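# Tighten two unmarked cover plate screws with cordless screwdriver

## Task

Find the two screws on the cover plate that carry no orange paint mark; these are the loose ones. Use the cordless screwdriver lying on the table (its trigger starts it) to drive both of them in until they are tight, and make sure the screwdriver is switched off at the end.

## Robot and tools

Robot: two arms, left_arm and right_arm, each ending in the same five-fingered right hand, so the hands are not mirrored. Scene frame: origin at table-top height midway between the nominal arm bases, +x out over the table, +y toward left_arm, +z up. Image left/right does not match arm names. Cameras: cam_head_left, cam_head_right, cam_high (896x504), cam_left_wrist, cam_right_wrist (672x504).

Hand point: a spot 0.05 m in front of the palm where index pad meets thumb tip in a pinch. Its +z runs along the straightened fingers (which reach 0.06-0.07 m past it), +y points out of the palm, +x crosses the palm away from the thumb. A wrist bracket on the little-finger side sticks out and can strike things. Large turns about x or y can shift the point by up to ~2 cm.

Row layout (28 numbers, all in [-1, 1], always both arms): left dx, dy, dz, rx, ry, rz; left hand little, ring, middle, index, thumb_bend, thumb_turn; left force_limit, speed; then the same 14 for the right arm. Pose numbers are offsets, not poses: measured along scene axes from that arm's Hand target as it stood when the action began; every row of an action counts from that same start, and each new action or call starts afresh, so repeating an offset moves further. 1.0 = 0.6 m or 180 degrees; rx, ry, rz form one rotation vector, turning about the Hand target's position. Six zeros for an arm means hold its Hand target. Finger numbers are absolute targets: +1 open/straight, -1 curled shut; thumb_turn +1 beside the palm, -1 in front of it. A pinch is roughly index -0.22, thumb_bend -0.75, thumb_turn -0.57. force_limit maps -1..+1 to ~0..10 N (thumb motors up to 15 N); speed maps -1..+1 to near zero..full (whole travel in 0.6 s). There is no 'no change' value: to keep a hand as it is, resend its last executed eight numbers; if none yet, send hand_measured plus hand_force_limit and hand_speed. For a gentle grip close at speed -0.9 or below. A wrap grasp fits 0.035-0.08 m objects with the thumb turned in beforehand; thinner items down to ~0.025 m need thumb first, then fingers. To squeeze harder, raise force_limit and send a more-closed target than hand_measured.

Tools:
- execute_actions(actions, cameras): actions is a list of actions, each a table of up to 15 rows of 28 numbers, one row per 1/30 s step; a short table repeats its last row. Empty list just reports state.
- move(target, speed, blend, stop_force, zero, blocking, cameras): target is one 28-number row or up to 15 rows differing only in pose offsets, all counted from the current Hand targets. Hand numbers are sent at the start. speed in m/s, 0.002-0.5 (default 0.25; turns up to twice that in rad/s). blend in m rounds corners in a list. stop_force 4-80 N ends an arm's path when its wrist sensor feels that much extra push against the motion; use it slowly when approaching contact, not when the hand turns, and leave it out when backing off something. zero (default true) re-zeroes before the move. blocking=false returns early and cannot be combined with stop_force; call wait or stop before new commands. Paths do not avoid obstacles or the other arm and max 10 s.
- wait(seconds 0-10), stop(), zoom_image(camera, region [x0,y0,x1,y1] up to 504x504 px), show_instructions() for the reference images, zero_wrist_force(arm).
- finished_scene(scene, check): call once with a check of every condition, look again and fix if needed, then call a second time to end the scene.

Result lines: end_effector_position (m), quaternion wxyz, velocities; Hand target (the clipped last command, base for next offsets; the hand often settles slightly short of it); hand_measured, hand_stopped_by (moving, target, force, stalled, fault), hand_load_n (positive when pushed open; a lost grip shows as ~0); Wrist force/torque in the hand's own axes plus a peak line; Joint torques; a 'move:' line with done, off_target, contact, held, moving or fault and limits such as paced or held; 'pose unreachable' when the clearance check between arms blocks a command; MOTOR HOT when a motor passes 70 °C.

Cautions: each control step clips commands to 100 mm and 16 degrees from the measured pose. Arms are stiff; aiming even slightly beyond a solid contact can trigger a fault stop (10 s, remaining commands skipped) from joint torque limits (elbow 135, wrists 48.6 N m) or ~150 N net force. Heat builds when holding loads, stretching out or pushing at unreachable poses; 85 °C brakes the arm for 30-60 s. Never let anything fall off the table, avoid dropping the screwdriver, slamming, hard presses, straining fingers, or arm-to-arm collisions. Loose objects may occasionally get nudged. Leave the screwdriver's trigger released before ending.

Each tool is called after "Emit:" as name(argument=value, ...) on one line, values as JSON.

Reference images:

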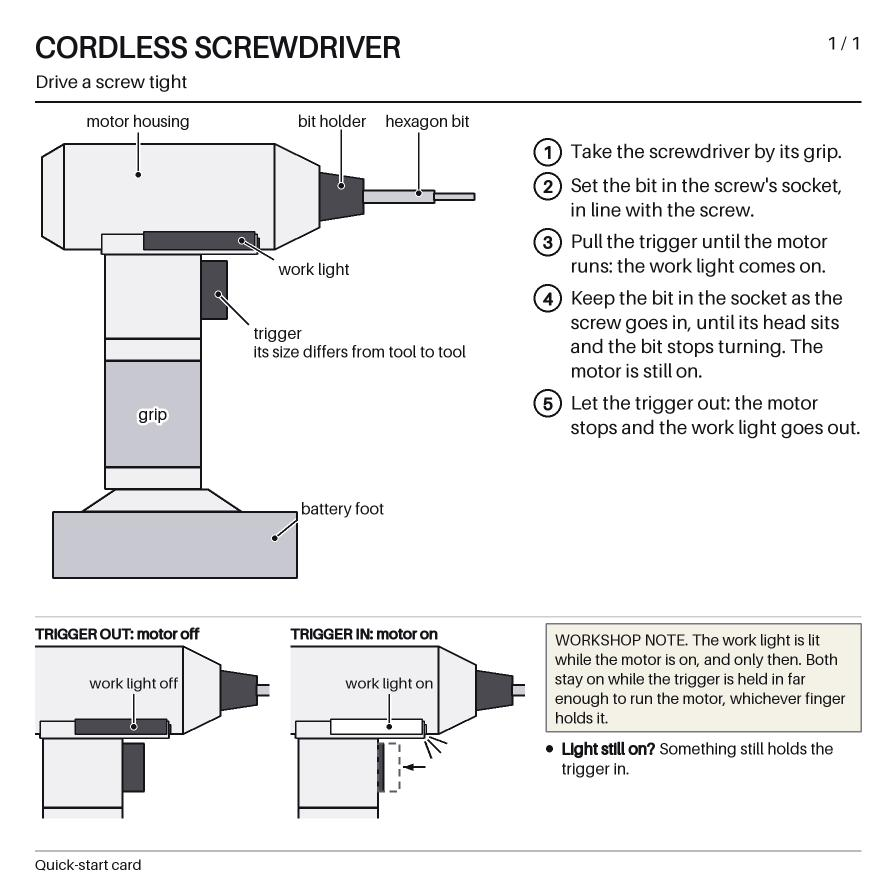

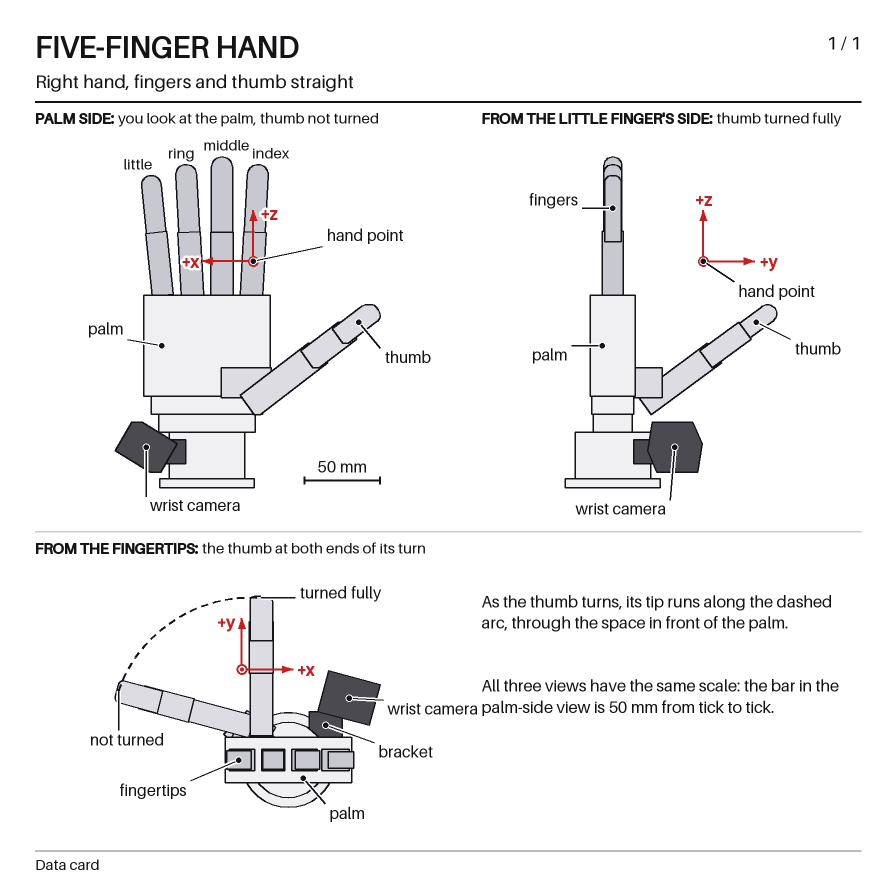

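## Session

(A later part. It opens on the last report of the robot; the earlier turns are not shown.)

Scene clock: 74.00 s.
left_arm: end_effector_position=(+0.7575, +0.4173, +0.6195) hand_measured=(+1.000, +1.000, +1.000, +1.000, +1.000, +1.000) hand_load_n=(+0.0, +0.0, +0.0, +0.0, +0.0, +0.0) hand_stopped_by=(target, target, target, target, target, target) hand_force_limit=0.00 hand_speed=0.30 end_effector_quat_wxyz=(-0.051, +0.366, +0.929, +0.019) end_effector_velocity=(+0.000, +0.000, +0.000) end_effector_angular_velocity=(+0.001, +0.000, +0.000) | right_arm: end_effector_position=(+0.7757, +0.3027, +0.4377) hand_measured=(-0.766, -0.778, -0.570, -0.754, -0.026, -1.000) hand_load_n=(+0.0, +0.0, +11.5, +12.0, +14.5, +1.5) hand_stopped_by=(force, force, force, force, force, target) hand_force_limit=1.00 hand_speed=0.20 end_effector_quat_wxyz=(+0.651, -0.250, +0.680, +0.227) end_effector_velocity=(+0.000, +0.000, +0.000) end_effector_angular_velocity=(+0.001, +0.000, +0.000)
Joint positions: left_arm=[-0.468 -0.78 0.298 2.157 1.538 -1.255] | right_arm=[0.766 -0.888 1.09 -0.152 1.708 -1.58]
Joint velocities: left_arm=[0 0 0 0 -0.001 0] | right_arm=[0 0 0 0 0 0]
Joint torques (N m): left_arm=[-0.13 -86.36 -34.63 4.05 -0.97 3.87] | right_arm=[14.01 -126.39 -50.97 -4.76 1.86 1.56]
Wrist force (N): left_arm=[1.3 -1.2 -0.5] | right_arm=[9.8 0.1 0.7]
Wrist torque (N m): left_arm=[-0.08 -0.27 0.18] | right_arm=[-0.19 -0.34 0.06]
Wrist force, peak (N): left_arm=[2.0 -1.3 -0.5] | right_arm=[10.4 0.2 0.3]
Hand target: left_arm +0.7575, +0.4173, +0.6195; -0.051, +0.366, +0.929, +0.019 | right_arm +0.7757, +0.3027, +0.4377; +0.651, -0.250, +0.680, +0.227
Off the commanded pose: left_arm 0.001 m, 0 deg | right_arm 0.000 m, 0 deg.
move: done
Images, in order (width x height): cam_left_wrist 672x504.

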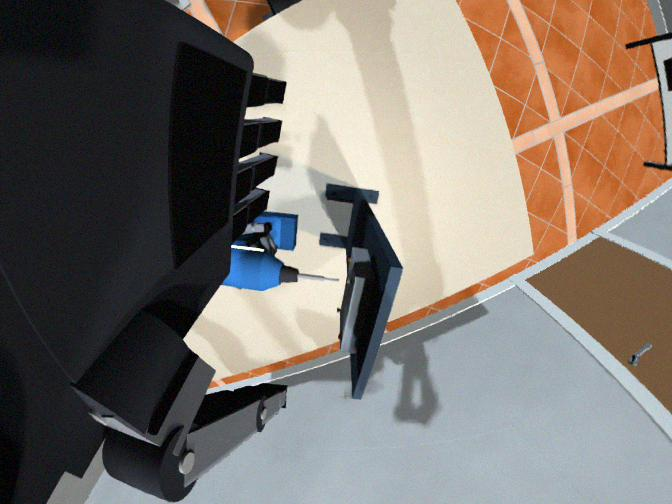

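Emit:
move(target=[0,0,0,0,0,0,1,1,1,1,1,1,0,0.3,0.0074,0.007,-0.0008,0,0,0,-1,-1,-0.97,-0.95,-0.97,-1,1,0.2], speed=0.03, cameras=["cam_left_wrist"])

Emit:
zoom_image(camera="cam_left_wrist", region=[270, 220, 370, 320])

Emit:
zoom_image(camera="cam_left_wrist", region=[330, 264, 358, 292])

Scene clock: 75.00 s.
left_arm: end_effector_position=(+0.7575, +0.4173, +0.6195) hand_measured=(+1.000, +1.000, +1.000, +1.000, +1.000, +1.000) hand_load_n=(+0.0, +0.0, +0.0, +0.0, +0.0, +0.0) hand_stopped_by=(target, target, target, target, target, target) hand_force_limit=0.00 hand_speed=0.30 end_effector_quat_wxyz=(-0.051, +0.366, +0.929, +0.019) end_effector_velocity=(+0.000, +0.000, +0.000) end_effector_angular_velocity=(+0.000, +0.000, +0.000) | right_arm: end_effector_position=(+0.7802, +0.3070, +0.4371) hand_measured=(-0.766, -0.778, -0.570, -0.754, -0.026, -1.000) hand_load_n=(+0.0, +0.0, +12.0, +12.0, +14.5, +1.5) hand_stopped_by=(force, force, force, force, force, target) hand_force_limit=1.00 hand_speed=0.20 end_effector_quat_wxyz=(+0.651, -0.250, +0.680, +0.227) end_effector_velocity=(+0.000, +0.000, -0.002) end_effector_angular_velocity=(-0.002, +0.002, +0.000)
Joint positions: left_arm=[-0.468 -0.78 0.298 2.157 1.538 -1.255] | right_arm=[0.765 -0.876 1.072 -0.145 1.708 -1.58]
Joint velocities: left_arm=[0 0 0 -0.001 0 0] | right_arm=[0 0 0.002 0 0 0]
Joint torques (N m): left_arm=[0.84 -96 -37.38 6.27 -1.93 3.83] | right_arm=[-14.02 -131.52 -43.99 -4.89 -1.5 0.45]
Wrist force (N): left_arm=[1.5 -1.0 -0.2] | right_arm=[9.8 0.0 0.5]
Wrist torque (N m): left_arm=[-0.07 -0.30 0.20] | right_arm=[-0.20 -0.34 0.06]
Wrist force, peak (N): left_arm=[1.9 -1.2 -0.1] | right_arm=[10.4 -0.1 0.2]
Hand target: left_arm +0.7575, +0.4173, +0.6195; -0.051, +0.366, +0.929, +0.019 | right_arm +0.7802, +0.3069, +0.4372; +0.651, -0.250, +0.680, +0.227
Off the commanded pose: left_arm 0.000 m, 0 deg | right_arm 0.000 m, 0 deg.
move: done
Images, in order (width x height): cam_left_wrist 672x504.

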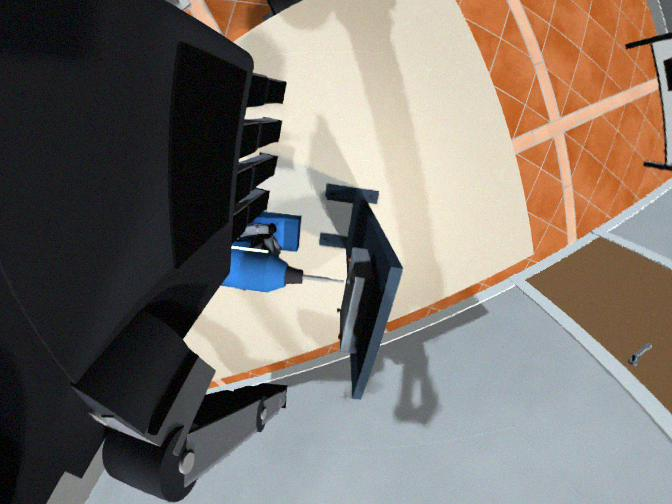

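Scaled by 5.040 from the camera's 672x504 image, which has a finer 960x720 frame.

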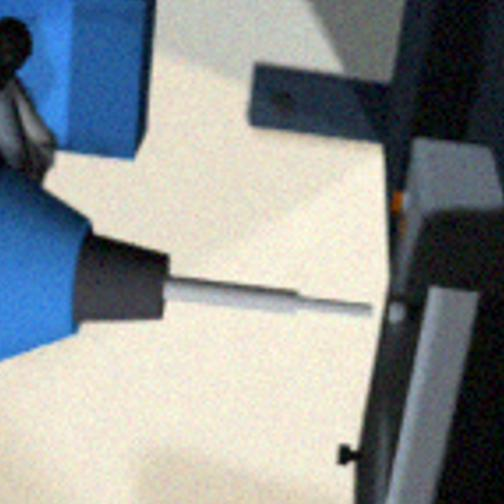

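Scaled by 18.000 from the camera's 672x504 image, which has a finer 960x720 frame.

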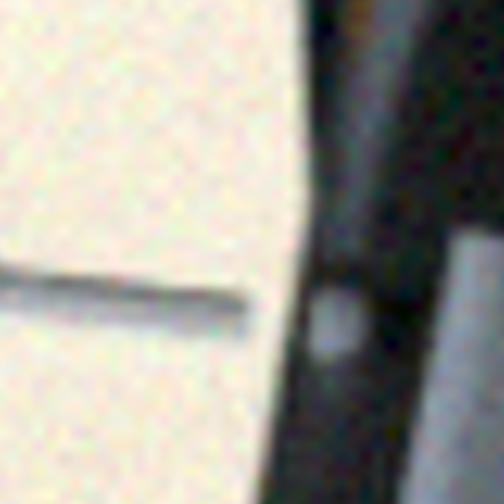

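Emit:
move(target=[[-0.1,0.1,-0.03,-0.09,-0.1,0,1,1,1,1,1,1,0,0.3,0,0,0,0,0,0,-1,-1,-0.97,-0.95,-0.97,-1,1,0.2],[-0.1595,0.109,-0.1125,-0.1894,-0.2032,0,1,1,1,1,1,1,0,0.3,0,0,0,0,0,0,-1,-1,-0.97,-0.95,-0.97,-1,1,0.2]], blend=[0.03,0], speed=0.2, cameras=["cam_left_wrist"])

Emit:
zoom_image(camera="cam_left_wrist", region=[310, 210, 400, 290])

Emit:
zoom_image(camera="cam_left_wrist", region=[345, 235, 373, 263])

Scene clock: 77.90 s.
left_arm: end_effector_position=(+0.6618, +0.4829, +0.5529) hand_measured=(+1.000, +1.000, +1.000, +1.000, +1.000, +1.000) hand_load_n=(+0.0, +0.0, +0.0, +0.0, +0.0, +0.0) hand_stopped_by=(target, target, target, target, target, target) hand_force_limit=0.00 hand_speed=0.30 end_effector_quat_wxyz=(+0.346, +0.340, +0.864, -0.137) end_effector_velocity=(+0.000, +0.000, +0.000) end_effector_angular_velocity=(-0.002, -0.001, +0.000) | right_arm: end_effector_position=(+0.7802, +0.3069, +0.4372) hand_measured=(-0.766, -0.778, -0.570, -0.754, -0.026, -1.000) hand_load_n=(+0.0, +0.0, +12.0, +12.0, +14.5, +1.5) hand_stopped_by=(force, force, force, force, force, target) hand_force_limit=1.00 hand_speed=0.20 end_effector_quat_wxyz=(+0.651, -0.250, +0.680, +0.227) end_effector_velocity=(+0.000, +0.000, -0.001) end_effector_angular_velocity=(+0.000, +0.000, +0.000)
Joint positions: left_arm=[-0.312 -1.461 1.439 0.889 1.891 -1.217] | right_arm=[0.765 -0.876 1.072 -0.146 1.708 -1.58]
Joint velocities: left_arm=[0 0 0 -0.002 0.001 -0.001] | right_arm=[0 0 0 0 0 0]
Joint torques (N m): left_arm=[-11.4 -34.46 -34.92 -1.94 1.14 3.46] | right_arm=[-13.64 -128.12 -49.14 -5.17 0.11 -0.57]
Wrist force (N): left_arm=[-0.4 -0.6 -0.5] | right_arm=[9.9 0.0 0.2]
Wrist torque (N m): left_arm=[-0.08 0.08 -0.04] | right_arm=[-0.19 -0.34 0.06]
Wrist force, peak (N): left_arm=[1.7 -1.3 -0.5] | right_arm=[10.4 0.2 0.7]
Hand target: left_arm +0.6619, +0.4828, +0.5528; +0.346, +0.340, +0.864, -0.137 | right_arm +0.7802, +0.3069, +0.4372; +0.651, -0.250, +0.680, +0.227
Off the commanded pose: left_arm 0.001 m, 0 deg | right_arm 0.000 m, 0 deg.
move: done
Images, in order (width x height): cam_left_wrist 672x504.

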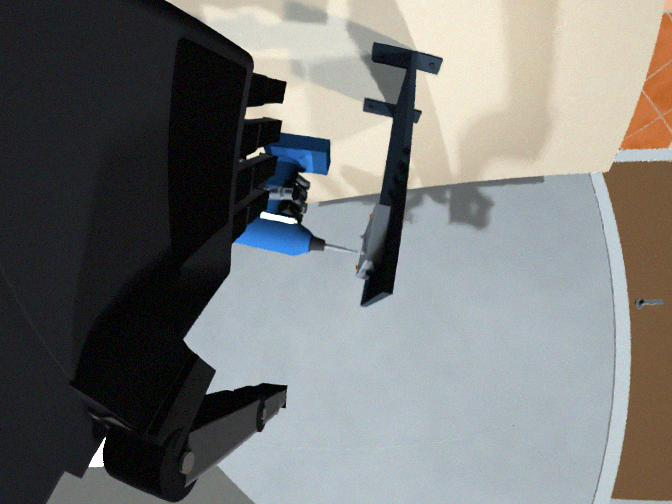

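Scaled by 5.600 from the camera's 672x504 image, which has a finer 960x720 frame.

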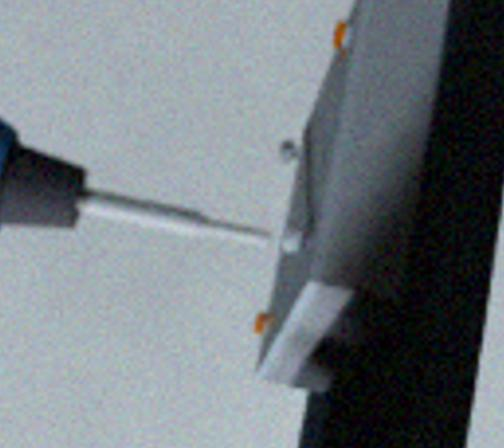

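Scaled by 18.000 from the camera's 672x504 image, which has a finer 960x720 frame.

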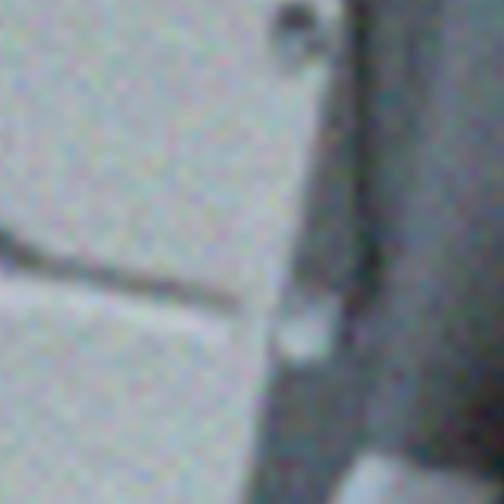

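Emit:
move(target=[0,0,0,0,0,0,1,1,1,1,1,1,0,0.3,0.0076,0.011,0,0,0,0,-1,-1,-0.97,-0.95,-0.97,-1,1,0.2], speed=0.004, stop_force=4, cameras=["cam_left_wrist"])

Emit:
zoom_image(camera="cam_left_wrist", region=[345, 235, 373, 263])

Scene clock: 80.17 s.
left_arm: end_effector_position=(+0.6619, +0.4828, +0.5528) hand_measured=(+1.000, +1.000, +1.000, +1.000, +1.000, +1.000) hand_load_n=(+0.0, +0.0, +0.0, +0.0, +0.0, +0.0) hand_stopped_by=(target, target, target, target, target, target) hand_force_limit=0.00 hand_speed=0.30 end_effector_quat_wxyz=(+0.346, +0.340, +0.864, -0.137) end_effector_velocity=(+0.000, +0.000, +0.000) end_effector_angular_velocity=(+0.000, +0.000, +0.000) | right_arm: end_effector_position=(+0.7825, +0.3104, +0.4372) hand_measured=(-0.766, -0.778, -0.570, -0.754, -0.026, -1.000) hand_load_n=(+0.0, +0.0, +11.5, +12.0, +14.5, +1.0) hand_stopped_by=(force, force, force, force, force, target) hand_force_limit=1.00 hand_speed=0.20 end_effector_quat_wxyz=(+0.651, -0.250, +0.680, +0.227) end_effector_velocity=(+0.000, +0.000, -0.001) end_effector_angular_velocity=(+0.000, +0.000, +0.000)
Joint positions: left_arm=[-0.312 -1.461 1.439 0.888 1.892 -1.217] | right_arm=[0.766 -0.869 1.059 -0.14 1.709 -1.58]
Joint velocities: left_arm=[0 0 0 0 0 0] | right_arm=[0 0.001 0 -0.001 0 0]
Joint torques (N m): left_arm=[-12.42 -27.06 -34.06 0.35 1.23 4.41] | right_arm=[4.52 -128.03 -45.94 -6.21 -0.15 0.68]
Wrist force (N): left_arm=[-0.4 -0.1 -0.3] | right_arm=[9.9 -0.6 -1.3]
Wrist torque (N m): left_arm=[-0.02 0.07 -0.02] | right_arm=[-0.18 -0.43 0.09]
Wrist force, peak (N): left_arm=[-0.5 -1.1 -0.6] | right_arm=[10.0 -1.6 -4.8]
Hand target: left_arm +0.6619, +0.4828, +0.5528; +0.346, +0.340, +0.864, -0.137 | right_arm +0.7826, +0.3104, +0.4372; +0.651, -0.250, +0.680, +0.227
Off the commanded pose: left_arm 0.000 m, 0 deg | right_arm 0.004 m, 0 deg.
move: contact (right_arm)
Images, in order (width x height): cam_left_wrist 672x504.

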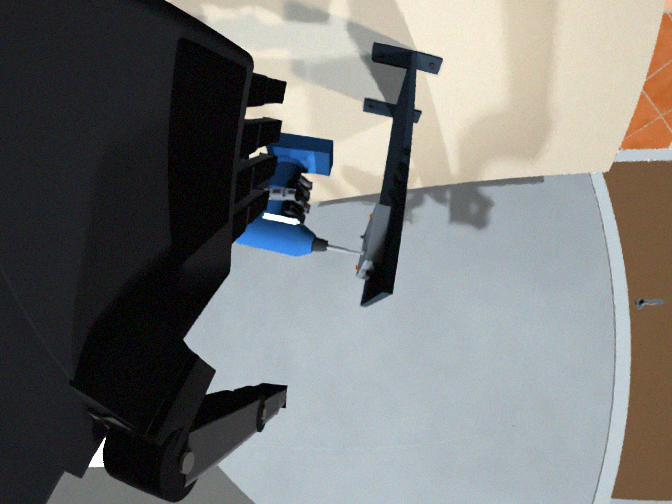

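Scaled by 18.000 from the camera's 672x504 image, which has a finer 960x720 frame.

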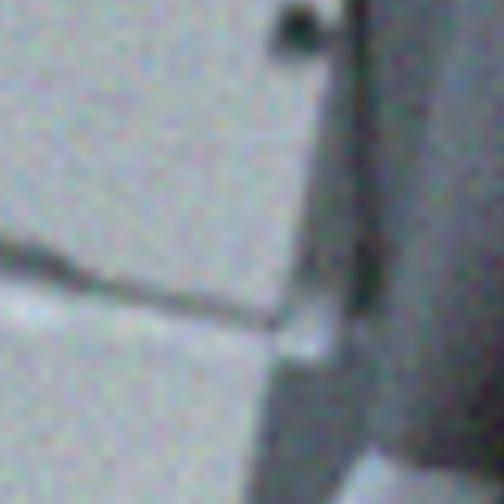

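Emit:
move(target=[0,0,0,0,0,0,1,1,1,1,1,1,0,0.3,0.004,0.0058,0,0,0,0,-1,-1,-0.97,-0.95,-0.97,-1,1,0.2], speed=0.004, stop_force=5, cameras=["cam_left_wrist"])

Emit:
zoom_image(camera="cam_left_wrist", region=[345, 235, 373, 263])

Scene clock: 81.10 s.
left_arm: end_effector_position=(+0.6619, +0.4828, +0.5528) hand_measured=(+1.000, +1.000, +1.000, +1.000, +1.000, +1.000) hand_load_n=(+0.0, +0.0, +0.0, +0.0, -0.5, -0.5) hand_stopped_by=(target, target, target, target, target, target) hand_force_limit=0.00 hand_speed=0.30 end_effector_quat_wxyz=(+0.346, +0.340, +0.864, -0.137) end_effector_velocity=(+0.000, +0.000, +0.000) end_effector_angular_velocity=(+0.000, -0.001, +0.001) | right_arm: end_effector_position=(+0.7827, +0.3105, +0.4372) hand_measured=(-0.766, -0.778, -0.570, -0.754, -0.026, -1.000) hand_load_n=(+0.0, +0.5, +12.0, +12.0, +14.5, +1.0) hand_stopped_by=(force, force, force, force, force, target) hand_force_limit=1.00 hand_speed=0.20 end_effector_quat_wxyz=(+0.651, -0.250, +0.680, +0.227) end_effector_velocity=(+0.000, +0.000, +0.000) end_effector_angular_velocity=(+0.000, +0.000, +0.000)
Joint positions: left_arm=[-0.312 -1.461 1.439 0.888 1.892 -1.217] | right_arm=[0.766 -0.868 1.058 -0.14 1.709 -1.58]
Joint velocities: left_arm=[0 -0.001 0 0 0 -0.001] | right_arm=[0 0 0 0 0 0]
Joint torques (N m): left_arm=[-12.24 -26.83 -39.21 1.75 1.49 4.06] | right_arm=[6.67 -126.57 -45.26 -6.48 0.38 0.29]
Wrist force (N): left_arm=[-0.1 -0.5 -0.3] | right_arm=[9.5 -1.1 -2.9]
Wrist torque (N m): left_arm=[-0.08 0.03 -0.02] | right_arm=[-0.11 -0.45 0.10]
Wrist force, peak (N): left_arm=[-0.4 -0.1 -0.8] | right_arm=[10.2 -2.4 -7.0]
Hand target: left_arm +0.6619, +0.4828, +0.5528; +0.346, +0.340, +0.864, -0.137 | right_arm +0.7826, +0.3105, +0.4373; +0.651, -0.250, +0.680, +0.227
Off the commanded pose: left_arm 0.000 m, 0 deg | right_arm 0.004 m, 0 deg.
move: contact (right_arm)
Images, in order (width x height): cam_left_wrist 672x504.

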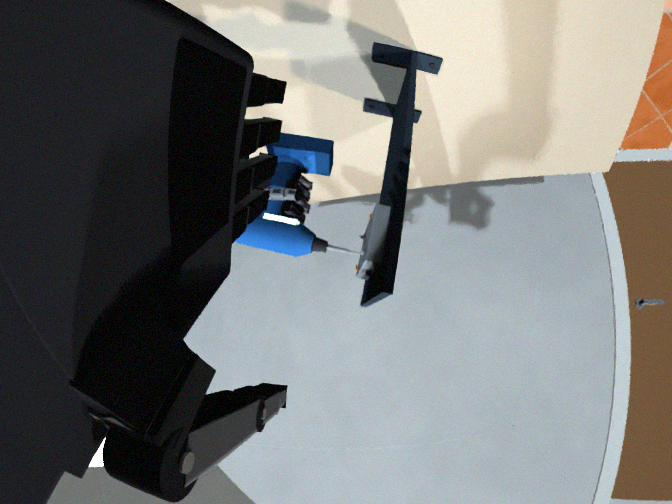

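Scaled by 18.000 from the camera's 672x504 image, which has a finer 960x720 frame.

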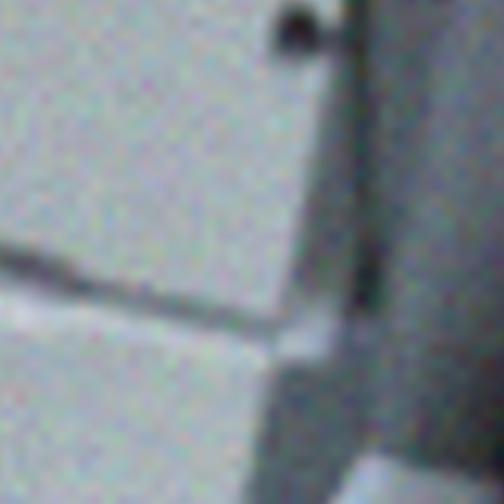

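Emit:
move(target=[[0.06,-0.01,0.09,0.09,0.1,0,1,1,1,1,1,1,0,0.3,-0.0019,-0.0028,0,0,0,0,-1,-1,-0.97,-0.95,-0.97,-1,1,0.2],[0.1595,-0.109,0.1125,0.1894,0.2032,0,1,1,1,1,1,1,0,0.3,-0.0019,-0.0028,0,0,0,0,-1,-1,-0.97,-0.95,-0.97,-1,1,0.2]], blend=[0.03,0], speed=0.2, cameras=["cam_left_wrist"])

Emit:
zoom_image(camera="cam_left_wrist", region=[330, 264, 358, 292])

Scene clock: 84.00 s.
left_arm: end_effector_position=(+0.7574, +0.4172, +0.6195) hand_measured=(+1.000, +1.000, +1.000, +1.000, +1.000, +1.000) hand_load_n=(+0.0, +0.0, +0.0, +0.0, -0.5, +0.0) hand_stopped_by=(target, target, target, target, target, target) hand_force_limit=0.00 hand_speed=0.30 end_effector_quat_wxyz=(-0.051, +0.366, +0.929, +0.020) end_effector_velocity=(+0.000, -0.001, +0.000) end_effector_angular_velocity=(+0.000, -0.001, -0.003) | right_arm: end_effector_position=(+0.7815, +0.3088, +0.4373) hand_measured=(-0.766, -0.778, -0.570, -0.754, -0.026, -1.000) hand_load_n=(+0.0, +0.0, +11.5, +12.0, +14.5, +1.0) hand_stopped_by=(force, force, force, force, force, target) hand_force_limit=1.00 hand_speed=0.20 end_effector_quat_wxyz=(+0.651, -0.250, +0.680, +0.227) end_effector_velocity=(+0.000, +0.000, +0.001) end_effector_angular_velocity=(+0.000, +0.000, +0.000)
Joint positions: left_arm=[-0.468 -0.781 0.3 2.156 1.537 -1.256] | right_arm=[0.766 -0.872 1.065 -0.143 1.708 -1.58]
Joint velocities: left_arm=[-0.001 0 0 0 -0.001 0.002] | right_arm=[0 -0.001 0 0.001 0 0]
Joint torques (N m): left_arm=[2.57 -85.17 -33.81 3.91 -0.74 3.81] | right_arm=[-12.8 -121.74 -52.47 -4.32 -1.16 -0.66]
Wrist force (N): left_arm=[1.7 -0.9 -0.3] | right_arm=[9.8 0.0 0.4]
Wrist torque (N m): left_arm=[-0.05 -0.34 0.21] | right_arm=[-0.20 -0.33 0.06]
Wrist force, peak (N): left_arm=[1.9 -0.8 -0.6] | right_arm=[10.4 -0.1 0.5]
Hand target: left_arm +0.7574, +0.4172, +0.6195; -0.051, +0.366, +0.929, +0.020 | right_arm +0.7815, +0.3088, +0.4373; +0.651, -0.250, +0.680, +0.227
Off the commanded pose: left_arm 0.001 m, 0 deg | right_arm 0.000 m, 0 deg.
move: done
Images, in order (width x height): cam_left_wrist 672x504.

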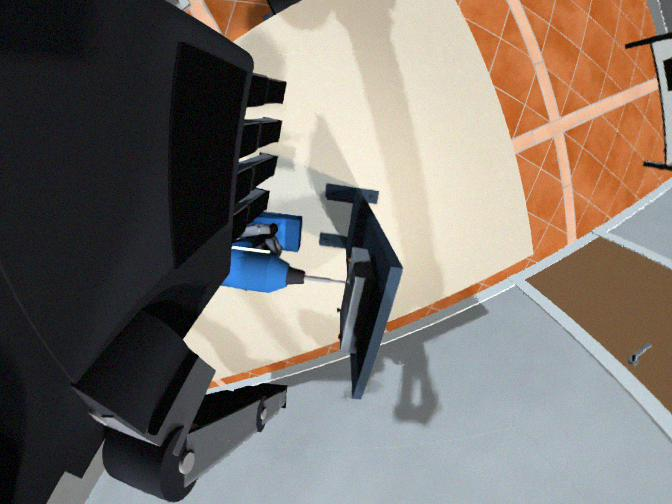

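Scaled by 18.000 from the camera's 672x504 image, which has a finer 960x720 frame.

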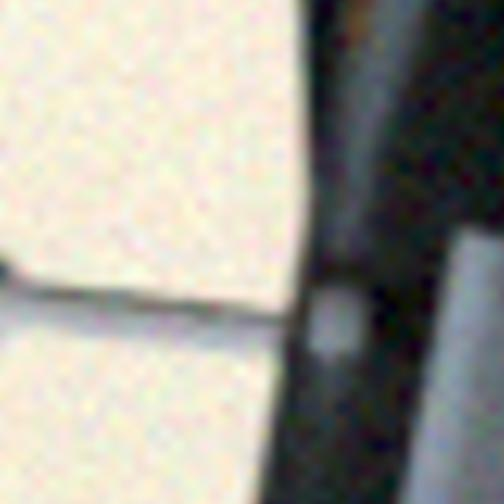

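Emit:
move(target=[0,0,0,0,0,0,1,1,1,1,1,1,0,0.3,-0.0012,0.0009,0,0,0,0,-1,-1,-0.97,-0.95,-0.97,-1,1,0.2], speed=0.02, cameras=["cam_left_wrist"])

Emit:
zoom_image(camera="cam_left_wrist", region=[330, 264, 358, 292])

Emit:
move(target=[0,0,0,0,0,0,1,1,1,1,1,1,0,0.3,0.0057,0.0082,0,0,0,0,-1,-1,-0.97,-0.95,-0.97,-1,1,0.2], speed=0.004, stop_force=4, cameras=["cam_left_wrist"])

Emit:
zoom_image(camera="cam_left_wrist", region=[330, 264, 358, 292])

Scene clock: 84.97 s.
left_arm: end_effector_position=(+0.7574, +0.4172, +0.6195) hand_measured=(+1.000, +1.000, +1.000, +1.000, +1.000, +1.000) hand_load_n=(+0.0, +0.0, +0.0, +0.0, +0.0, +0.0) hand_stopped_by=(target, target, target, target, target, target) hand_force_limit=0.00 hand_speed=0.30 end_effector_quat_wxyz=(-0.051, +0.366, +0.929, +0.020) end_effector_velocity=(+0.000, +0.000, -0.001) end_effector_angular_velocity=(+0.000, +0.001, +0.000) | right_arm: end_effector_position=(+0.7808, +0.3093, +0.4373) hand_measured=(-0.766, -0.778, -0.570, -0.754, -0.026, -1.000) hand_load_n=(+0.0, +0.0, +12.0, +12.0, +15.0, +1.0) hand_stopped_by=(force, force, force, force, force, target) hand_force_limit=1.00 hand_speed=0.20 end_effector_quat_wxyz=(+0.651, -0.250, +0.680, +0.227) end_effector_velocity=(+0.000, +0.000, +0.001) end_effector_angular_velocity=(+0.001, -0.001, +0.000)
Joint positions: left_arm=[-0.468 -0.781 0.3 2.156 1.537 -1.256] | right_arm=[0.767 -0.872 1.065 -0.143 1.709 -1.58]
Joint velocities: left_arm=[0 0.001 0 0 0.001 0] | right_arm=[0 -0.001 0 0 0 0]
Joint torques (N m): left_arm=[2.38 -90.18 -38.82 6.08 -1.57 3.81] | right_arm=[14.21 -107.88 -55.5 -2.29 2.1 1.56]
Wrist force (N): left_arm=[1.4 -1.1 -0.4] | right_arm=[9.6 0.1 0.7]
Wrist torque (N m): left_arm=[-0.07 -0.28 0.19] | right_arm=[-0.20 -0.32 0.05]
Wrist force, peak (N): left_arm=[1.9 -1.0 -0.6] | right_arm=[10.1 0.2 0.8]
Hand target: left_arm +0.7574, +0.4172, +0.6195; -0.051, +0.366, +0.929, +0.020 | right_arm +0.7808, +0.3093, +0.4373; +0.651, -0.250, +0.680, +0.227
Off the commanded pose: left_arm 0.000 m, 0 deg | right_arm 0.000 m, 0 deg.
move: done
Images, in order (width x height): cam_left_wrist 672x504.

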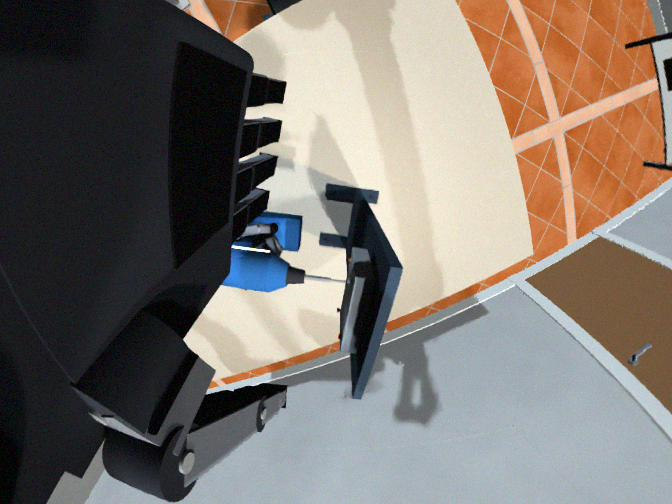

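Scaled by 18.000 from the camera's 672x504 image, which has a finer 960x720 frame.

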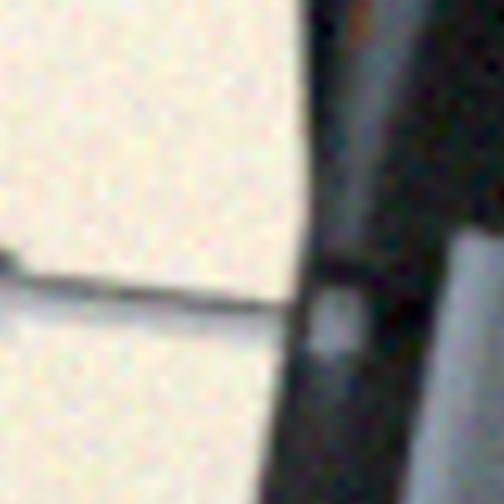

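Scene clock: 86.53 s.
left_arm: end_effector_position=(+0.7574, +0.4172, +0.6195) hand_measured=(+1.000, +1.000, +1.000, +1.000, +1.000, +1.000) hand_load_n=(+0.0, +0.0, +0.0, -0.5, +0.0, +0.0) hand_stopped_by=(target, target, target, target, target, target) hand_force_limit=0.00 hand_speed=0.30 end_effector_quat_wxyz=(-0.051, +0.366, +0.929, +0.020) end_effector_velocity=(+0.000, +0.000, +0.000) end_effector_angular_velocity=(+0.000, +0.001, +0.000) | right_arm: end_effector_position=(+0.7819, +0.3110, +0.4373) hand_measured=(-0.766, -0.778, -0.570, -0.754, -0.026, -1.000) hand_load_n=(+0.0, +0.5, +12.0, +11.5, +15.0, +1.0) hand_stopped_by=(force, force, force, force, force, target) hand_force_limit=1.00 hand_speed=0.20 end_effector_quat_wxyz=(+0.651, -0.250, +0.680, +0.227) end_effector_velocity=(+0.000, +0.000, +0.000) end_effector_angular_velocity=(+0.000, +0.000, +0.000)
Joint positions: left_arm=[-0.468 -0.781 0.3 2.156 1.537 -1.256] | right_arm=[0.767 -0.868 1.058 -0.14 1.71 -1.58]
Joint velocities: left_arm=[0 0 0 0 0 0] | right_arm=[0 0 0 0 0 0]
Joint torques (N m): left_arm=[4.92 -102.73 -22.79 1.05 -2.37 3.6] | right_arm=[5.29 -127.78 -45.66 -6.22 -0.43 1.14]
Wrist force (N): left_arm=[1.6 -0.9 -0.5] | right_arm=[9.7 -1.1 -2.4]
Wrist torque (N m): left_arm=[-0.05 -0.31 0.20] | right_arm=[-0.17 -0.46 0.10]
Wrist force, peak (N): left_arm=[1.9 -1.3 -0.5] | right_arm=[9.6 -2.3 -6.5]
Hand target: left_arm +0.7574, +0.4172, +0.6195; -0.051, +0.366, +0.929, +0.020 | right_arm +0.7819, +0.3110, +0.4373; +0.651, -0.250, +0.680, +0.227
Off the commanded pose: left_arm 0.000 m, 0 deg | right_arm 0.004 m, 0 deg.
move: contact (right_arm)
Images, in order (width x height): cam_left_wrist 672x504.

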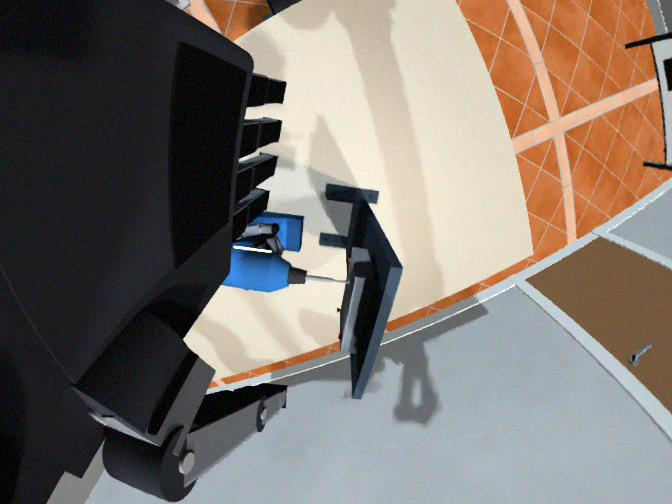

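Scaled by 18.000 from the camera's 672x504 image, which has a finer 960x720 frame.

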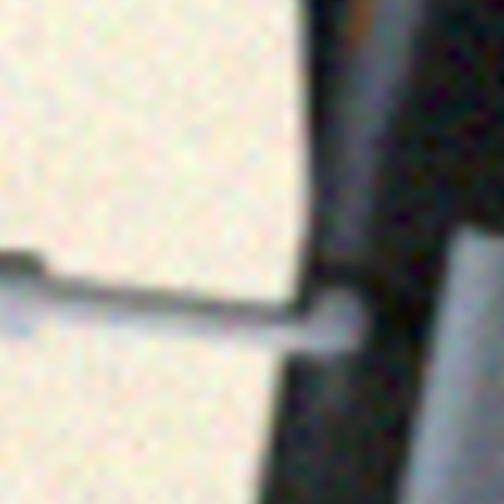

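Emit:
move(target=[[-0.1,0.1,-0.03,-0.09,-0.1,0,1,1,1,1,1,1,0,0.3,0,0,0,0,0,0,-1,-1,-0.97,-0.95,-0.97,-1,1,0.2],[-0.1595,0.109,-0.1125,-0.1894,-0.2032,0,1,1,1,1,1,1,0,0.3,0,0,0,0,0,0,-1,-1,-0.97,-0.95,-0.97,-1,1,0.2]], blend=[0.03,0], speed=0.2, cameras=["cam_left_wrist"])

Emit:
zoom_image(camera="cam_left_wrist", region=[345, 235, 373, 263])

Scene clock: 89.37 s.
left_arm: end_effector_position=(+0.6617, +0.4828, +0.5529) hand_measured=(+1.000, +1.000, +1.000, +1.000, +1.000, +1.000) hand_load_n=(+0.0, +0.0, +0.0, +0.0, +0.0, +0.0) hand_stopped_by=(target, target, target, target, target, target) hand_force_limit=0.00 hand_speed=0.30 end_effector_quat_wxyz=(+0.346, +0.340, +0.864, -0.136) end_effector_velocity=(+0.001, +0.001, +0.000) end_effector_angular_velocity=(+0.000, -0.003, +0.000) | right_arm: end_effector_position=(+0.7819, +0.3110, +0.4373) hand_measured=(-0.766, -0.778, -0.570, -0.754, -0.026, -1.000) hand_load_n=(+0.0, +0.0, +11.5, +12.0, +15.0, +1.0) hand_stopped_by=(force, force, force, force, force, target) hand_force_limit=1.00 hand_speed=0.20 end_effector_quat_wxyz=(+0.651, -0.250, +0.680, +0.227) end_effector_velocity=(+0.000, +0.000, -0.001) end_effector_angular_velocity=(+0.000, +0.000, +0.000)
Joint positions: left_arm=[-0.312 -1.462 1.439 0.888 1.89 -1.218] | right_arm=[0.767 -0.868 1.058 -0.14 1.71 -1.58]
Joint velocities: left_arm=[0.001 0 0 -0.002 -0.001 0.001] | right_arm=[0 0.001 0 -0.001 0 0]
Joint torques (N m): left_arm=[-14.9 -37.16 -33.66 -1.6 0.96 3.78] | right_arm=[-13.37 -127.88 -51.9 -3.93 -0.5 -0.16]
Wrist force (N): left_arm=[-0.6 -0.4 -0.3] | right_arm=[10.0 -0.9 -2.3]
Wrist torque (N m): left_arm=[-0.06 0.11 -0.05] | right_arm=[-0.15 -0.49 0.12]
Wrist force, peak (N): left_arm=[1.6 -1.1 -0.5] | right_arm=[10.2 -1.2 -2.7]
Hand target: left_arm +0.6618, +0.4827, +0.5528; +0.346, +0.340, +0.864, -0.136 | right_arm +0.7819, +0.3110, +0.4373; +0.651, -0.250, +0.680, +0.227
Off the commanded pose: left_arm 0.001 m, 0 deg | right_arm 0.000 m, 0 deg.
move: done
Images, in order (width x height): cam_left_wrist 672x504.

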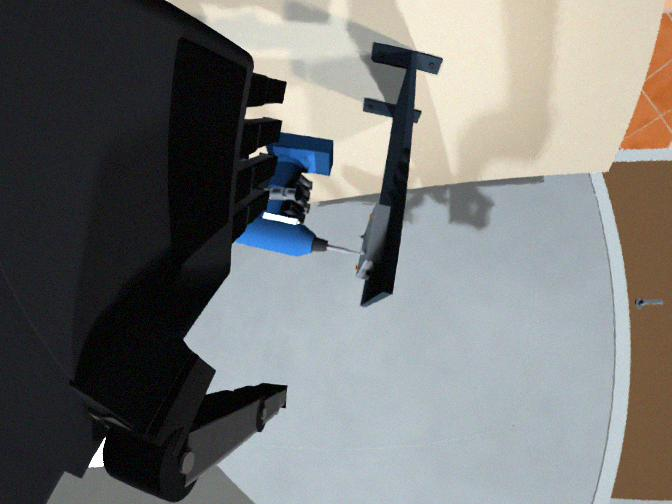

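Scaled by 18.000 from the camera's 672x504 image, which has a finer 960x720 frame.

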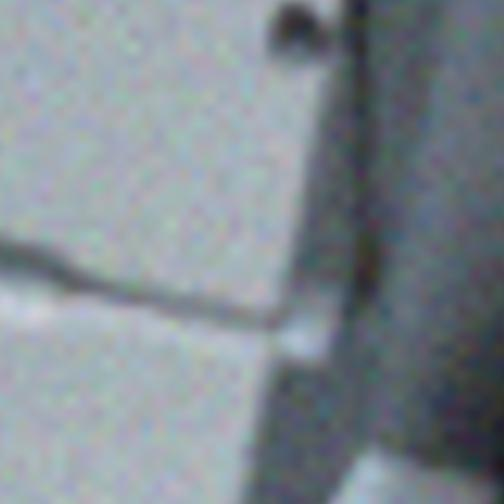

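Emit:
move(target=[0,0,0,0,0,0,1,1,1,1,1,1,0,0.3,-0.0023,-0.0018,-0.0008,0,0,0,-1,-1,-0.97,-0.95,-0.97,-1,1,0.2], speed=0.02, cameras=[])

Emit:
move(target=[0,0,0,0,0,0,1,1,1,1,1,1,0,0.3,0.0066,0.0096,0,0,0,0,-1,-1,-0.97,-0.95,-0.97,-1,1,0.2], speed=0.004, stop_force=4, cameras=["cam_left_wrist"])

Emit:
zoom_image(camera="cam_left_wrist", region=[345, 235, 373, 263])

Scene clock: 90.40 s.
left_arm: end_effector_position=(+0.6618, +0.4827, +0.5528) hand_measured=(+1.000, +1.000, +1.000, +1.000, +1.000, +1.000) hand_load_n=(+0.0, +0.0, +0.0, +0.0, +0.0, +0.0) hand_stopped_by=(target, target, target, target, target, target) hand_force_limit=0.00 hand_speed=0.30 end_effector_quat_wxyz=(+0.346, +0.340, +0.864, -0.136) end_effector_velocity=(+0.000, +0.000, +0.000) end_effector_angular_velocity=(+0.001, +0.000, +0.000) | right_arm: end_effector_position=(+0.7806, +0.3099, +0.4368) hand_measured=(-0.766, -0.778, -0.570, -0.754, -0.026, -1.000) hand_load_n=(+0.0, +0.5, +12.0, +12.0, +15.0, +1.0) hand_stopped_by=(force, force, force, force, force, target) hand_force_limit=1.00 hand_speed=0.20 end_effector_quat_wxyz=(+0.651, -0.250, +0.680, +0.227) end_effector_velocity=(+0.000, +0.000, +0.000) end_effector_angular_velocity=(+0.000, +0.000, +0.000)
Joint positions: left_arm=[-0.313 -1.461 1.439 0.888 1.89 -1.217] | right_arm=[0.767 -0.871 1.064 -0.143 1.71 -1.58]
Joint velocities: left_arm=[0 0 0 0.001 0 0.001] | right_arm=[0 0 0 -0.001 0 0]
Joint torques (N m): left_arm=[-14.7 -23.5 -32.65 -1.23 1.47 3.93] | right_arm=[13.84 -121.01 -51.39 -5.67 2.41 0.66]
Wrist force (N): left_arm=[-0.5 -0.6 -0.4] | right_arm=[9.7 0.1 0.5]
Wrist torque (N m): left_arm=[-0.07 0.10 -0.05] | right_arm=[-0.18 -0.32 0.05]
Wrist force, peak (N): left_arm=[-0.3 -0.8 -0.4] | right_arm=[10.1 -0.8 -2.5]
Hand target: left_arm +0.6618, +0.4827, +0.5528; +0.346, +0.340, +0.864, -0.136 | right_arm +0.7806, +0.3099, +0.4368; +0.651, -0.250, +0.680, +0.227
Off the commanded pose: left_arm 0.000 m, 0 deg | right_arm 0.000 m, 0 deg.
move: done
No camera images: "cameras" was empty.

Scene clock: 91.90 s.
left_arm: end_effector_position=(+0.6618, +0.4827, +0.5528) hand_measured=(+1.000, +1.000, +1.000, +1.000, +1.000, +1.000) hand_load_n=(+0.0, +0.0, +0.0, +0.5, +0.0, +0.0) hand_stopped_by=(target, target, target, target, target, target) hand_force_limit=0.00 hand_speed=0.30 end_effector_quat_wxyz=(+0.346, +0.340, +0.864, -0.136) end_effector_velocity=(+0.000, +0.000, +0.000) end_effector_angular_velocity=(+0.000, +0.000, +0.000) | right_arm: end_effector_position=(+0.7815, +0.3114, +0.4368) hand_measured=(-0.766, -0.778, -0.570, -0.754, -0.026, -1.000) hand_load_n=(+0.0, +0.5, +11.5, +12.0, +15.0, +1.0) hand_stopped_by=(force, force, force, force, force, target) hand_force_limit=1.00 hand_speed=0.20 end_effector_quat_wxyz=(+0.651, -0.250, +0.680, +0.227) end_effector_velocity=(+0.000, +0.000, -0.001) end_effector_angular_velocity=(-0.001, +0.001, +0.000)
Joint positions: left_arm=[-0.313 -1.461 1.439 0.888 1.89 -1.217] | right_arm=[0.767 -0.868 1.059 -0.141 1.71 -1.58]
Joint velocities: left_arm=[0.001 0 0 0 0.001 0.001] | right_arm=[0 0.001 0 0.001 0 0]
Joint torques (N m): left_arm=[-11.32 -24.17 -36.52 1.17 0.89 3.38] | right_arm=[3.73 -128.31 -45.77 -6.36 -0.25 0.75]
Wrist force (N): left_arm=[-0.1 -0.5 -0.5] | right_arm=[9.9 -0.9 -2.3]
Wrist torque (N m): left_arm=[-0.05 0.04 -0.02] | right_arm=[-0.16 -0.54 0.13]
Wrist force, peak (N): left_arm=[-0.7 -0.6 -0.8] | right_arm=[9.9 -2.5 -6.4]
Hand target: left_arm +0.6618, +0.4827, +0.5528; +0.346, +0.340, +0.864, -0.136 | right_arm +0.7816, +0.3114, +0.4368; +0.651, -0.250, +0.680, +0.227
Off the commanded pose: left_arm 0.000 m, 0 deg | right_arm 0.005 m, 0 deg.
move: contact (right_arm)
Images, in order (width x height): cam_left_wrist 672x504.

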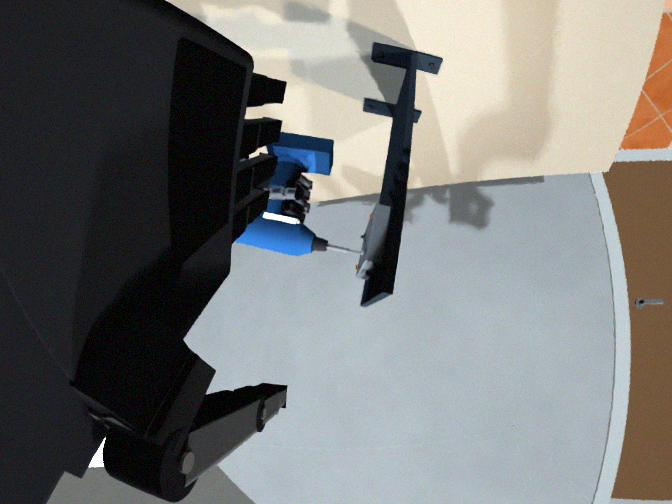

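Scaled by 18.000 from the camera's 672x504 image, which has a finer 960x720 frame.

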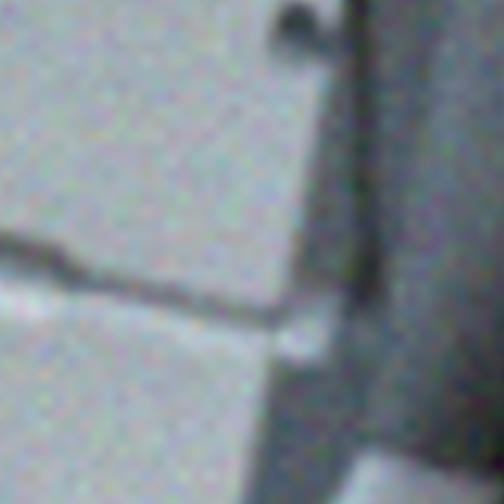

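Emit:
move(target=[0.0887,-0.063,-0.042,0,0,0,1,1,1,1,1,1,0,0.3,0,0,0,0,0,0,-1,-1,-0.97,-0.95,-0.97,-1,1,0.2], speed=0.08, cameras=["cam_left_wrist"])

Emit:
zoom_image(camera="cam_left_wrist", region=[345, 230, 385, 270])

Scene clock: 93.47 s.
left_arm: end_effector_position=(+0.7151, +0.4447, +0.5276) hand_measured=(+1.000, +1.000, +1.000, +1.000, +1.000, +1.000) hand_load_n=(+0.0, +0.0, +0.0, +0.0, +0.0, +0.0) hand_stopped_by=(target, target, target, target, target, target) hand_force_limit=0.00 hand_speed=0.30 end_effector_quat_wxyz=(+0.346, +0.340, +0.864, -0.136) end_effector_velocity=(-0.002, +0.002, +0.000) end_effector_angular_velocity=(+0.001, +0.002, +0.002) | right_arm: end_effector_position=(+0.7815, +0.3114, +0.4368) hand_measured=(-0.766, -0.778, -0.570, -0.754, -0.026, -1.000) hand_load_n=(+0.0, +0.5, +11.5, +12.0, +15.0, +1.0) hand_stopped_by=(force, force, force, force, force, target) hand_force_limit=1.00 hand_speed=0.20 end_effector_quat_wxyz=(+0.651, -0.250, +0.680, +0.227) end_effector_velocity=(+0.000, +0.000, -0.001) end_effector_angular_velocity=(-0.001, +0.001, +0.000)
Joint positions: left_arm=[-0.349 -1.371 1.377 0.851 1.867 -1.247] | right_arm=[0.767 -0.868 1.059 -0.141 1.71 -1.58]
Joint velocities: left_arm=[0.002 -0.003 0.003 0.002 0 0] | right_arm=[0 0.001 0 0.001 0 0]
Joint torques (N m): left_arm=[11.53 -68.78 -29.94 5.03 2.07 2.42] | right_arm=[-8.42 -127.38 -48.78 -5.08 -0.47 0.04]
Wrist force (N): left_arm=[-0.3 -0.1 -0.7] | right_arm=[9.7 -1.1 -3.0]
Wrist torque (N m): left_arm=[0.03 0.08 0.00] | right_arm=[-0.15 -0.46 0.10]
Wrist force, peak (N): left_arm=[-0.9 -0.4 -1.3] | right_arm=[10.1 -1.0 -3.0]
Hand target: left_arm +0.7149, +0.4448, +0.5275; +0.346, +0.340, +0.864, -0.136 | right_arm +0.7816, +0.3114, +0.4368; +0.651, -0.250, +0.680, +0.227
Off the commanded pose: left_arm 0.000 m, 0 deg | right_arm 0.000 m, 0 deg.
move: done
Images, in order (width x height): cam_left_wrist 672x504.

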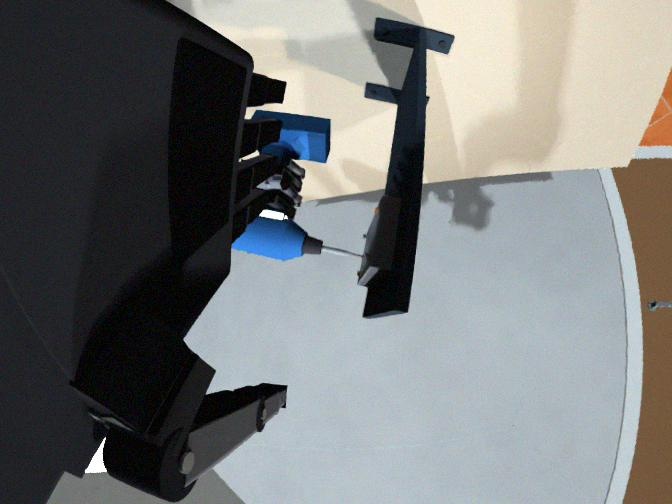

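Scaled by 12.600 from the camera's 672x504 image, which has a finer 960x720 frame.

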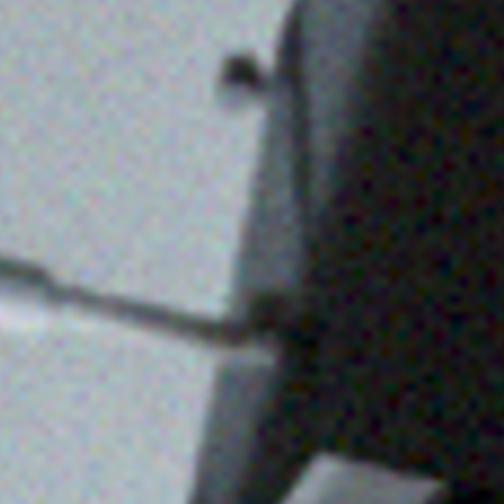

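Emit:
move(target=[0,0,0,0,0,0,1,1,1,1,1,1,0,0.3,-0.0008,-0.0021,-0.0013,0,0,0,-1,-1,-0.97,-0.95,-0.97,-1,1,0.2], speed=0.02, cameras=[])

Emit:
move(target=[0,0,0,0,0,0,1,1,1,1,1,1,0,0.3,0.0066,0.0096,0,0,0,0,-1,-1,-0.97,-0.95,-0.97,-1,1,0.2], speed=0.004, stop_force=4, cameras=["cam_left_wrist"])

Emit:
zoom_image(camera="cam_left_wrist", region=[345, 230, 385, 270])

Scene clock: 94.43 s.
left_arm: end_effector_position=(+0.7149, +0.4448, +0.5275) hand_measured=(+1.000, +1.000, +1.000, +1.000, +1.000, +1.000) hand_load_n=(+0.0, +0.0, +0.0, +0.0, +0.0, +0.0) hand_stopped_by=(target, target, target, target, target, target) hand_force_limit=0.00 hand_speed=0.30 end_effector_quat_wxyz=(+0.346, +0.340, +0.864, -0.136) end_effector_velocity=(+0.000, +0.000, +0.000) end_effector_angular_velocity=(+0.000, +0.001, +0.000) | right_arm: end_effector_position=(+0.7811, +0.3101, +0.4360) hand_measured=(-0.766, -0.778, -0.570, -0.754, -0.026, -1.000) hand_load_n=(+0.0, +0.0, +11.5, +11.5, +15.0, +1.0) hand_stopped_by=(force, force, force, force, force, target) hand_force_limit=1.00 hand_speed=0.20 end_effector_quat_wxyz=(+0.651, -0.250, +0.680, +0.227) end_effector_velocity=(+0.000, +0.000, +0.000) end_effector_angular_velocity=(+0.001, -0.001, +0.000)
Joint positions: left_arm=[-0.349 -1.371 1.377 0.851 1.867 -1.246] | right_arm=[0.767 -0.87 1.064 -0.144 1.71 -1.58]
Joint velocities: left_arm=[0 0.001 0 0 0 0] | right_arm=[0 0 0 -0.001 0 0]
Joint torques (N m): left_arm=[8.58 -71.55 -30.07 4.28 2.72 3.57] | right_arm=[-13.62 -123.12 -50.87 -5.67 -1.6 -0.55]
Wrist force (N): left_arm=[0.0 -0.4 -0.8] | right_arm=[9.9 0.1 0.7]
Wrist torque (N m): left_arm=[-0.01 0.04 0.01] | right_arm=[-0.19 -0.35 0.06]
Wrist force, peak (N): left_arm=[-0.1 -0.6 -1.0] | right_arm=[9.9 -0.9 -2.4]
Hand target: left_arm +0.7149, +0.4448, +0.5275; +0.346, +0.340, +0.864, -0.136 | right_arm +0.7811, +0.3101, +0.4360; +0.651, -0.250, +0.680, +0.227
Off the commanded pose: left_arm 0.000 m, 0 deg | right_arm 0.000 m, 0 deg.
move: done
No camera images: "cameras" was empty.

Scene clock: 95.80 s.
left_arm: end_effector_position=(+0.7149, +0.4448, +0.5275) hand_measured=(+1.000, +1.000, +1.000, +1.000, +1.000, +1.000) hand_load_n=(+0.0, +0.0, +0.0, +0.0, +0.0, +0.0) hand_stopped_by=(target, target, target, target, target, target) hand_force_limit=0.00 hand_speed=0.30 end_effector_quat_wxyz=(+0.346, +0.340, +0.864, -0.136) end_effector_velocity=(+0.000, +0.000, +0.000) end_effector_angular_velocity=(+0.000, +0.000, +0.001) | right_arm: end_effector_position=(+0.7819, +0.3111, +0.4361) hand_measured=(-0.766, -0.778, -0.570, -0.754, -0.026, -1.000) hand_load_n=(+0.0, +0.5, +11.5, +12.0, +15.0, +1.0) hand_stopped_by=(force, force, force, force, force, target) hand_force_limit=1.00 hand_speed=0.20 end_effector_quat_wxyz=(+0.651, -0.250, +0.680, +0.227) end_effector_velocity=(+0.000, +0.000, +0.000) end_effector_angular_velocity=(+0.000, +0.000, +0.000)
Joint positions: left_arm=[-0.349 -1.371 1.377 0.851 1.867 -1.246] | right_arm=[0.767 -0.868 1.059 -0.142 1.71 -1.58]
Joint velocities: left_arm=[0 0 0 0 0 -0.001] | right_arm=[0 0 0 0 0 0]
Joint torques (N m): left_arm=[7.52 -71.53 -34.81 3.3 1.74 3.99] | right_arm=[-11.86 -126.99 -45.93 -6.23 -0.58 -0.13]
Wrist force (N): left_arm=[-0.2 0.1 -0.6] | right_arm=[9.8 -1.5 -3.4]
Wrist torque (N m): left_arm=[0.04 0.05 0.01] | right_arm=[-0.16 -0.56 0.13]
Wrist force, peak (N): left_arm=[-0.4 -0.5 -0.9] | right_arm=[9.7 -2.6 -7.5]
Hand target: left_arm +0.7149, +0.4448, +0.5275; +0.346, +0.340, +0.864, -0.136 | right_arm +0.7820, +0.3111, +0.4361; +0.651, -0.250, +0.680, +0.227
Off the commanded pose: left_arm 0.000 m, 0 deg | right_arm 0.006 m, 0 deg.
move: contact (right_arm)
Images, in order (width x height): cam_left_wrist 672x504.

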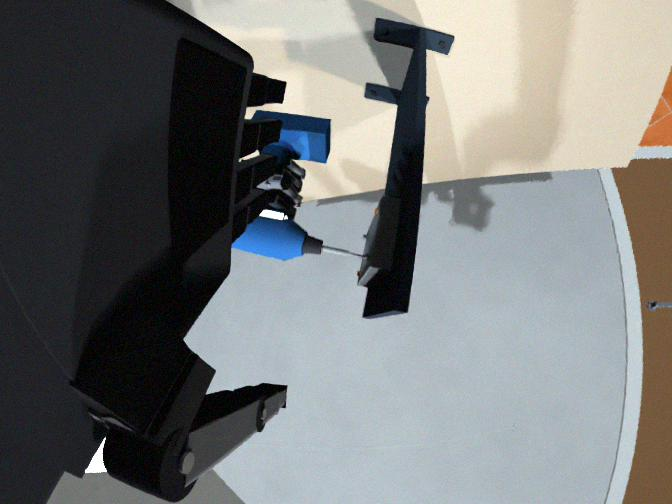

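Scaled by 12.600 from the camera's 672x504 image, which has a finer 960x720 frame.

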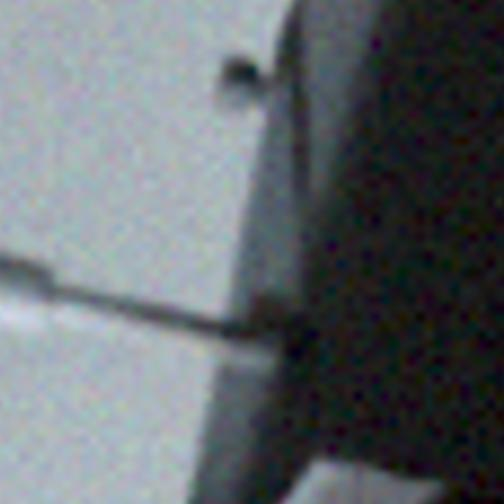

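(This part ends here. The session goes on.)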